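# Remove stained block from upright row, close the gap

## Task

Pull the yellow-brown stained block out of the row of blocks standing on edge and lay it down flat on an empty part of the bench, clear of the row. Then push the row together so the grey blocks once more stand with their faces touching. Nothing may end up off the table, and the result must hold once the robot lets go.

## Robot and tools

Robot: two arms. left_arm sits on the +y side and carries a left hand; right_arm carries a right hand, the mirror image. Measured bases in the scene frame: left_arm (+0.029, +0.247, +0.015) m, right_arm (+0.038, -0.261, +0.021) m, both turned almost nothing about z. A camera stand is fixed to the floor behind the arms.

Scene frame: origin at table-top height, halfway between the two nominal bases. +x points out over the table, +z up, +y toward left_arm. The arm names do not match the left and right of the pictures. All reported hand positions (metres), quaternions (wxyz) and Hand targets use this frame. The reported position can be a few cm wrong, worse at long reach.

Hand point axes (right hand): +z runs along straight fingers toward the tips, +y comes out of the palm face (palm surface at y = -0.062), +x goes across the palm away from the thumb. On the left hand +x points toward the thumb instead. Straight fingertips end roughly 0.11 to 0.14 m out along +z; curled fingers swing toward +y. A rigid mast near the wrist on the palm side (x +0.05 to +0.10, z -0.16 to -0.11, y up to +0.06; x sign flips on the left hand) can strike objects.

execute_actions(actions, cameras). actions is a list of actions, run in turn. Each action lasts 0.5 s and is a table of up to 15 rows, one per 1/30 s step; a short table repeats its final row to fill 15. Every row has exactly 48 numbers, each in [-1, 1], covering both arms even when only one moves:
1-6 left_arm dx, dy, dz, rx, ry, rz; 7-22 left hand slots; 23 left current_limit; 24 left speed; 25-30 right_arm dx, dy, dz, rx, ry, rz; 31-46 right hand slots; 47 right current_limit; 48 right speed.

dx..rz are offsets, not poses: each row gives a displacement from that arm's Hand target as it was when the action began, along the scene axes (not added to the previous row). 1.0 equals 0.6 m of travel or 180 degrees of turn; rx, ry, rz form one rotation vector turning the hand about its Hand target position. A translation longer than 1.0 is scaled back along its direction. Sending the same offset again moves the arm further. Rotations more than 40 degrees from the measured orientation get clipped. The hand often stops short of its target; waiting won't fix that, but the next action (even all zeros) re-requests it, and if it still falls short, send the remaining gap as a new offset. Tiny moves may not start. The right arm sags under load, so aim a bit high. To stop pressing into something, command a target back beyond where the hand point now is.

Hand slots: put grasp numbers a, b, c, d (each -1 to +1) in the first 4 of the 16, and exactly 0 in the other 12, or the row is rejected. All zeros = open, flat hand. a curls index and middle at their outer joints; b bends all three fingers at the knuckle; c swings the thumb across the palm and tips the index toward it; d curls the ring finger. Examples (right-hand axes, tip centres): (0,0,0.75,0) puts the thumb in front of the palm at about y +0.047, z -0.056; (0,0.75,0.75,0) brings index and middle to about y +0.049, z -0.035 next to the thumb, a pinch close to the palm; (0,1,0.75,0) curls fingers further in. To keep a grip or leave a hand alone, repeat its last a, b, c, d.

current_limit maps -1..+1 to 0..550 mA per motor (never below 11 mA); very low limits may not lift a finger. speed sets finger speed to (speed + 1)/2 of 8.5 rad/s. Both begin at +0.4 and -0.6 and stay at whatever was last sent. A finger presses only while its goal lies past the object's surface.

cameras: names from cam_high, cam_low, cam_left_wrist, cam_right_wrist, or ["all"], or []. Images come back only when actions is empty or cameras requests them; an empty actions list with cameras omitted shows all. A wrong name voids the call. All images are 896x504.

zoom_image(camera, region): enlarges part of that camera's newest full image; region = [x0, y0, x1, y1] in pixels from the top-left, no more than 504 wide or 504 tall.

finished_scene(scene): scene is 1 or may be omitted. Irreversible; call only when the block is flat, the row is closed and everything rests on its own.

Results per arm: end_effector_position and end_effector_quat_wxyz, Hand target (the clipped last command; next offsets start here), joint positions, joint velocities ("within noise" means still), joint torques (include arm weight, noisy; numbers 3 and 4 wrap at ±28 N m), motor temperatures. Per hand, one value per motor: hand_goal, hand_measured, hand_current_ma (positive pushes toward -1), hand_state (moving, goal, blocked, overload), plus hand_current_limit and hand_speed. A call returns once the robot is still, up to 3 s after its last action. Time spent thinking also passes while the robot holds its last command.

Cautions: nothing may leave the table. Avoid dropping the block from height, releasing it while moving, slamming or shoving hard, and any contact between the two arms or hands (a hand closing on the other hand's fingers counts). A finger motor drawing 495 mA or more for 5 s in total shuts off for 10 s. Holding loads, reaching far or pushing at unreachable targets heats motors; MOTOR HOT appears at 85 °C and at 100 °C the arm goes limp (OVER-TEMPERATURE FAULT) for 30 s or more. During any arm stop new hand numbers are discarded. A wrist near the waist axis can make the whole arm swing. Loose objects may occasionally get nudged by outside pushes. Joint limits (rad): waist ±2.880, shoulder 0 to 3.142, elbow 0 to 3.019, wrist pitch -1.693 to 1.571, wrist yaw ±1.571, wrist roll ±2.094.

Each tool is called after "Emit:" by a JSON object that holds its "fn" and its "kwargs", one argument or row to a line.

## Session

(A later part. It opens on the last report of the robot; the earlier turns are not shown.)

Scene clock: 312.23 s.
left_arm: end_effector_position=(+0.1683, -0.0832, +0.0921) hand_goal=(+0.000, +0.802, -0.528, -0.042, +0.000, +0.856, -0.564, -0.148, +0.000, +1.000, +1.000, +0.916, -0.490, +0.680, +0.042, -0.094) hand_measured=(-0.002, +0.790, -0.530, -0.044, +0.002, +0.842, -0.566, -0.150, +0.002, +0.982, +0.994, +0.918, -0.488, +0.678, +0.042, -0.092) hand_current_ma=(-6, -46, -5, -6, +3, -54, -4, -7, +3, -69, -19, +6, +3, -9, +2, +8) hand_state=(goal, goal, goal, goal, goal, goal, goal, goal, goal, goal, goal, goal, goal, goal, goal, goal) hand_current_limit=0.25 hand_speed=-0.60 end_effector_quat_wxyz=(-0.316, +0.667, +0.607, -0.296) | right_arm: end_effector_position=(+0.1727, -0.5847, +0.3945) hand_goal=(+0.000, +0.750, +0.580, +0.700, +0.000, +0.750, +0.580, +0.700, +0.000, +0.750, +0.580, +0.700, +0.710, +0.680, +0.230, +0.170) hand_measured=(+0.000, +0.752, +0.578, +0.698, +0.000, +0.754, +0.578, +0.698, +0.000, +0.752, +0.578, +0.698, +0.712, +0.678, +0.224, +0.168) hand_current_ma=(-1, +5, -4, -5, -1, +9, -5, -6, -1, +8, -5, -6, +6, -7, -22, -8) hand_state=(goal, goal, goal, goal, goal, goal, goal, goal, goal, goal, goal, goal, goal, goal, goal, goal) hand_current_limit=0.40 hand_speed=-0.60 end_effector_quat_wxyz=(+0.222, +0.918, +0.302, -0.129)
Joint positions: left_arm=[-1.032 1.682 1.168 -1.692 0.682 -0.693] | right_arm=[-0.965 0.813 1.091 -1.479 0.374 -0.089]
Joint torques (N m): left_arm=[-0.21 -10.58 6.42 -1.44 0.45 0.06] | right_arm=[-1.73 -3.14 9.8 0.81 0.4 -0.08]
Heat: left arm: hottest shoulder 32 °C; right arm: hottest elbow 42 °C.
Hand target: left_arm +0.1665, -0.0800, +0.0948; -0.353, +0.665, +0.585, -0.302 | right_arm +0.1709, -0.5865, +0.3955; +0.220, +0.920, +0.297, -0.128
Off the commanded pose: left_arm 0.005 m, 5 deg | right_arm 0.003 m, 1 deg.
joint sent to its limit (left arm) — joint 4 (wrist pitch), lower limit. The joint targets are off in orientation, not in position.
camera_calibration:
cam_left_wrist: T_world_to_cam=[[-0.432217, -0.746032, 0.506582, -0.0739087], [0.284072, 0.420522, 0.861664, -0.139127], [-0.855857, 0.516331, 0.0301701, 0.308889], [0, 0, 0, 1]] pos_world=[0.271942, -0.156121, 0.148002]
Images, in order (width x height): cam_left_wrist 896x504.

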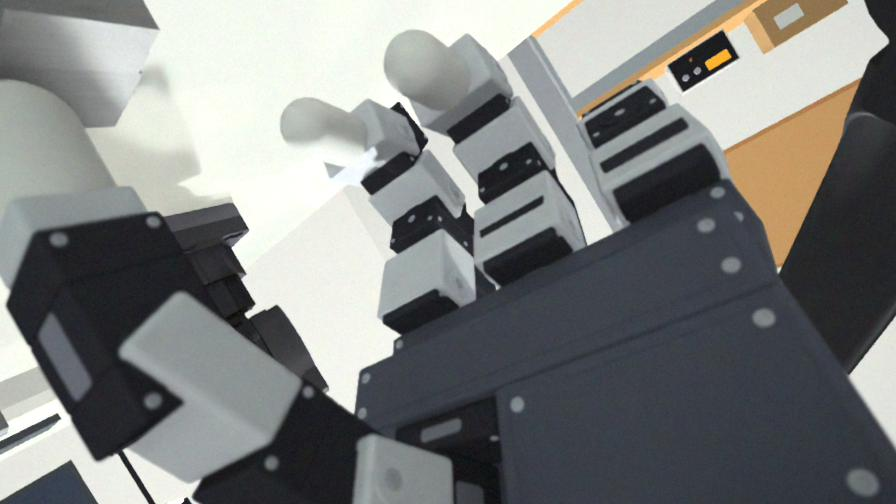

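Emit:
{"fn": "execute_actions", "kwargs": {
  "actions": [
    [[0.0,0.02,0.1,0,0,0,0.74,-0.2,0.75,-0.3,0,0,0,0,0,0,0,0,0,0,0,0,0.25,-0.6,0,0,0,0,0,0,0,0,0,0,0,0,0,0,0,0,0,0,0,0,0,0,0.4,-0.6]],
    [[-0.05,0.1,0.08,0,0,0,0.74,-0.2,0.75,-0.3,0,0,0,0,0,0,0,0,0,0,0,0,0.25,-0.6,0,0,0,0,0,0,0,0,0,0,0,0,0,0,0,0,0,0,0,0,0,0,0.4,-0.6]]
  ],
  "cameras": ["cam_high", "cam_left_wrist", "cam_low"]
}}

Emit:
{"fn": "zoom_image", "kwargs": {
  "camera": "cam_high",
  "region": [310, 190, 390, 280]
}}

Scene clock: 314.33 s.
left_arm: end_effector_position=(+0.1392, -0.0115, +0.2047) hand_goal=(+0.000, +0.802, -0.528, -0.042, +0.000, +0.856, -0.564, -0.148, +0.000, +1.000, +1.000, +0.916, -0.490, +0.680, +0.042, -0.094) hand_measured=(-0.002, +0.792, -0.530, -0.044, +0.002, +0.844, -0.566, -0.150, +0.002, +0.982, +0.994, +0.918, -0.490, +0.678, +0.042, -0.092) hand_current_ma=(-6, -35, -3, -6, +3, -43, -3, -6, +3, -65, -19, +6, +0, -7, +0, +8) hand_state=(goal, goal, goal, goal, goal, goal, goal, goal, goal, goal, goal, goal, goal, goal, goal, goal) hand_current_limit=0.25 hand_speed=-0.60 end_effector_quat_wxyz=(-0.187, +0.668, +0.663, -0.283) | right_arm: end_effector_position=(+0.1727, -0.5847, +0.3945) hand_goal=(+0.000, +0.750, +0.580, +0.700, +0.000, +0.750, +0.580, +0.700, +0.000, +0.750, +0.580, +0.700, +0.710, +0.680, +0.230, +0.170) hand_measured=(+0.000, +0.752, +0.578, +0.698, +0.000, +0.754, +0.578, +0.698, +0.000, +0.752, +0.578, +0.698, +0.712, +0.678, +0.224, +0.168) hand_current_ma=(-1, +5, -4, -5, -1, +9, -5, -6, -1, +8, -5, -6, +6, -7, -22, -8) hand_state=(goal, goal, goal, goal, goal, goal, goal, goal, goal, goal, goal, goal, goal, goal, goal, goal) hand_current_limit=0.40 hand_speed=-0.60 end_effector_quat_wxyz=(+0.222, +0.918, +0.302, -0.129)
Joint positions: left_arm=[-1.04 1.178 1.031 -1.698 0.643 -0.927] | right_arm=[-0.965 0.813 1.091 -1.479 0.374 -0.089]
Joint torques (N m): left_arm=[-0.85 -4.66 8.18 -0.59 0.53 -0.19] | right_arm=[-1.73 -3.14 9.8 0.83 0.4 -0.08]
Heat: left arm: hottest shoulder 32 °C; right arm: hottest elbow 42 °C.
Hand target: left_arm +0.1365, -0.0081, +0.2029; -0.353, +0.665, +0.585, -0.302 | right_arm +0.1709, -0.5865, +0.3955; +0.220, +0.920, +0.297, -0.128
Off the commanded pose: left_arm 0.005 m, 21 deg | right_arm 0.003 m, 1 deg.
joint sent to its limit (left arm) — joint 4 (wrist pitch), lower limit. The joint targets are off in orientation, not in position.
camera_calibration:
cam_left_wrist: T_world_to_cam=[[-0.434115, -0.744779, 0.506802, -0.0898916], [0.0343313, 0.548492, 0.835451, -0.216425], [-0.900203, 0.380081, -0.212539, 0.297817], [0, 0, 0, 1]] pos_world=[0.236502, -0.0614368, 0.289667]
Images, in order (width x height): cam_high 896x504, cam_low 896x504, cam_left_wrist 896x504.

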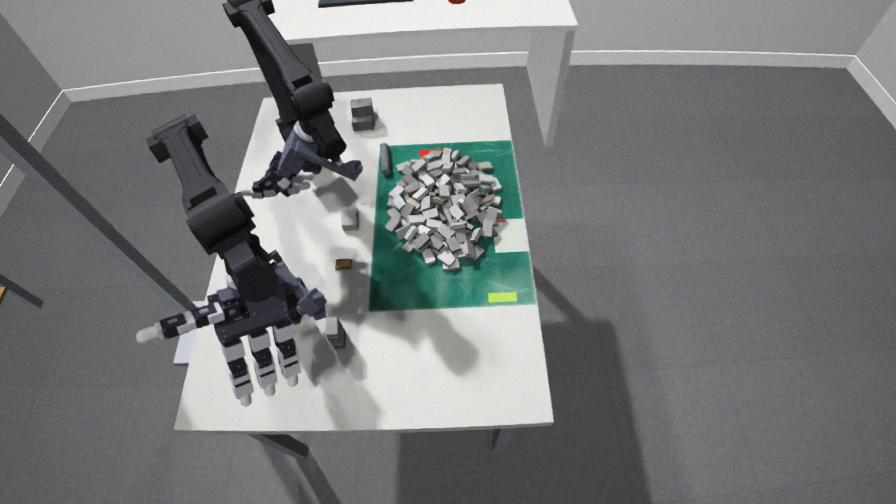

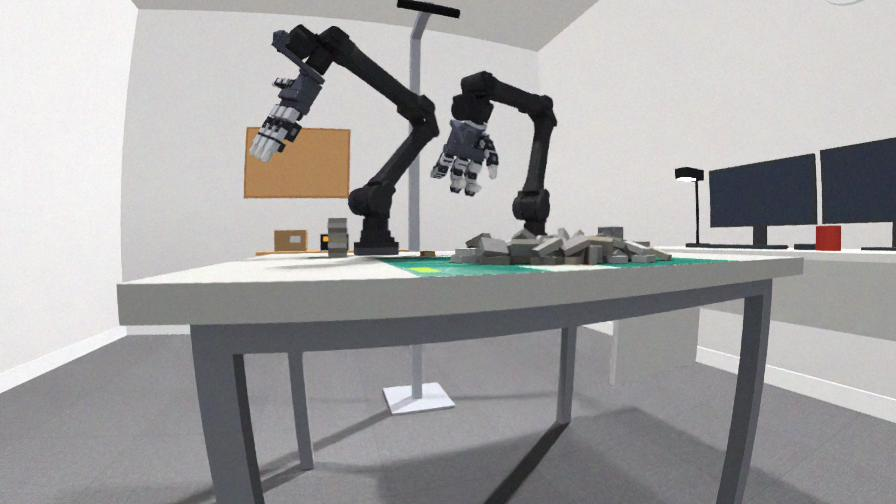

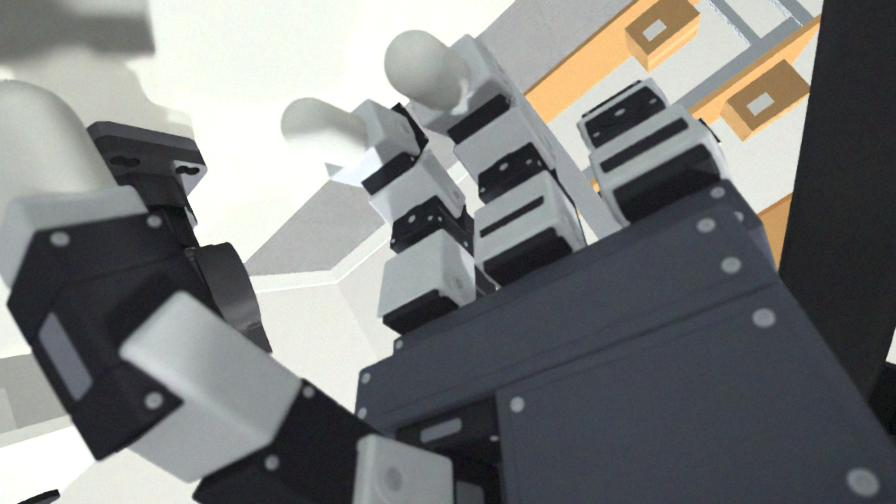

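Scaled by 5.600 from the camera's 896x504 image, which has a finer 1280x720 frame.

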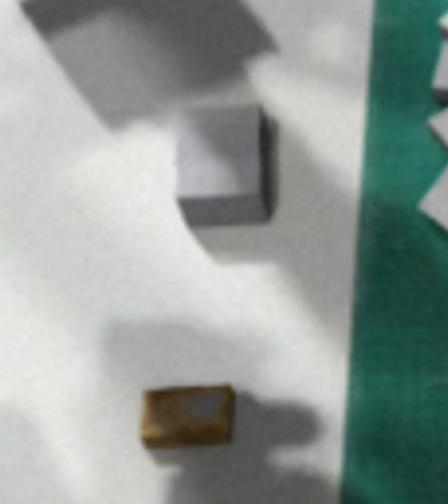

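Emit:
{"fn": "finished_scene", "kwargs": {

}}

The scene is finished: the task was done.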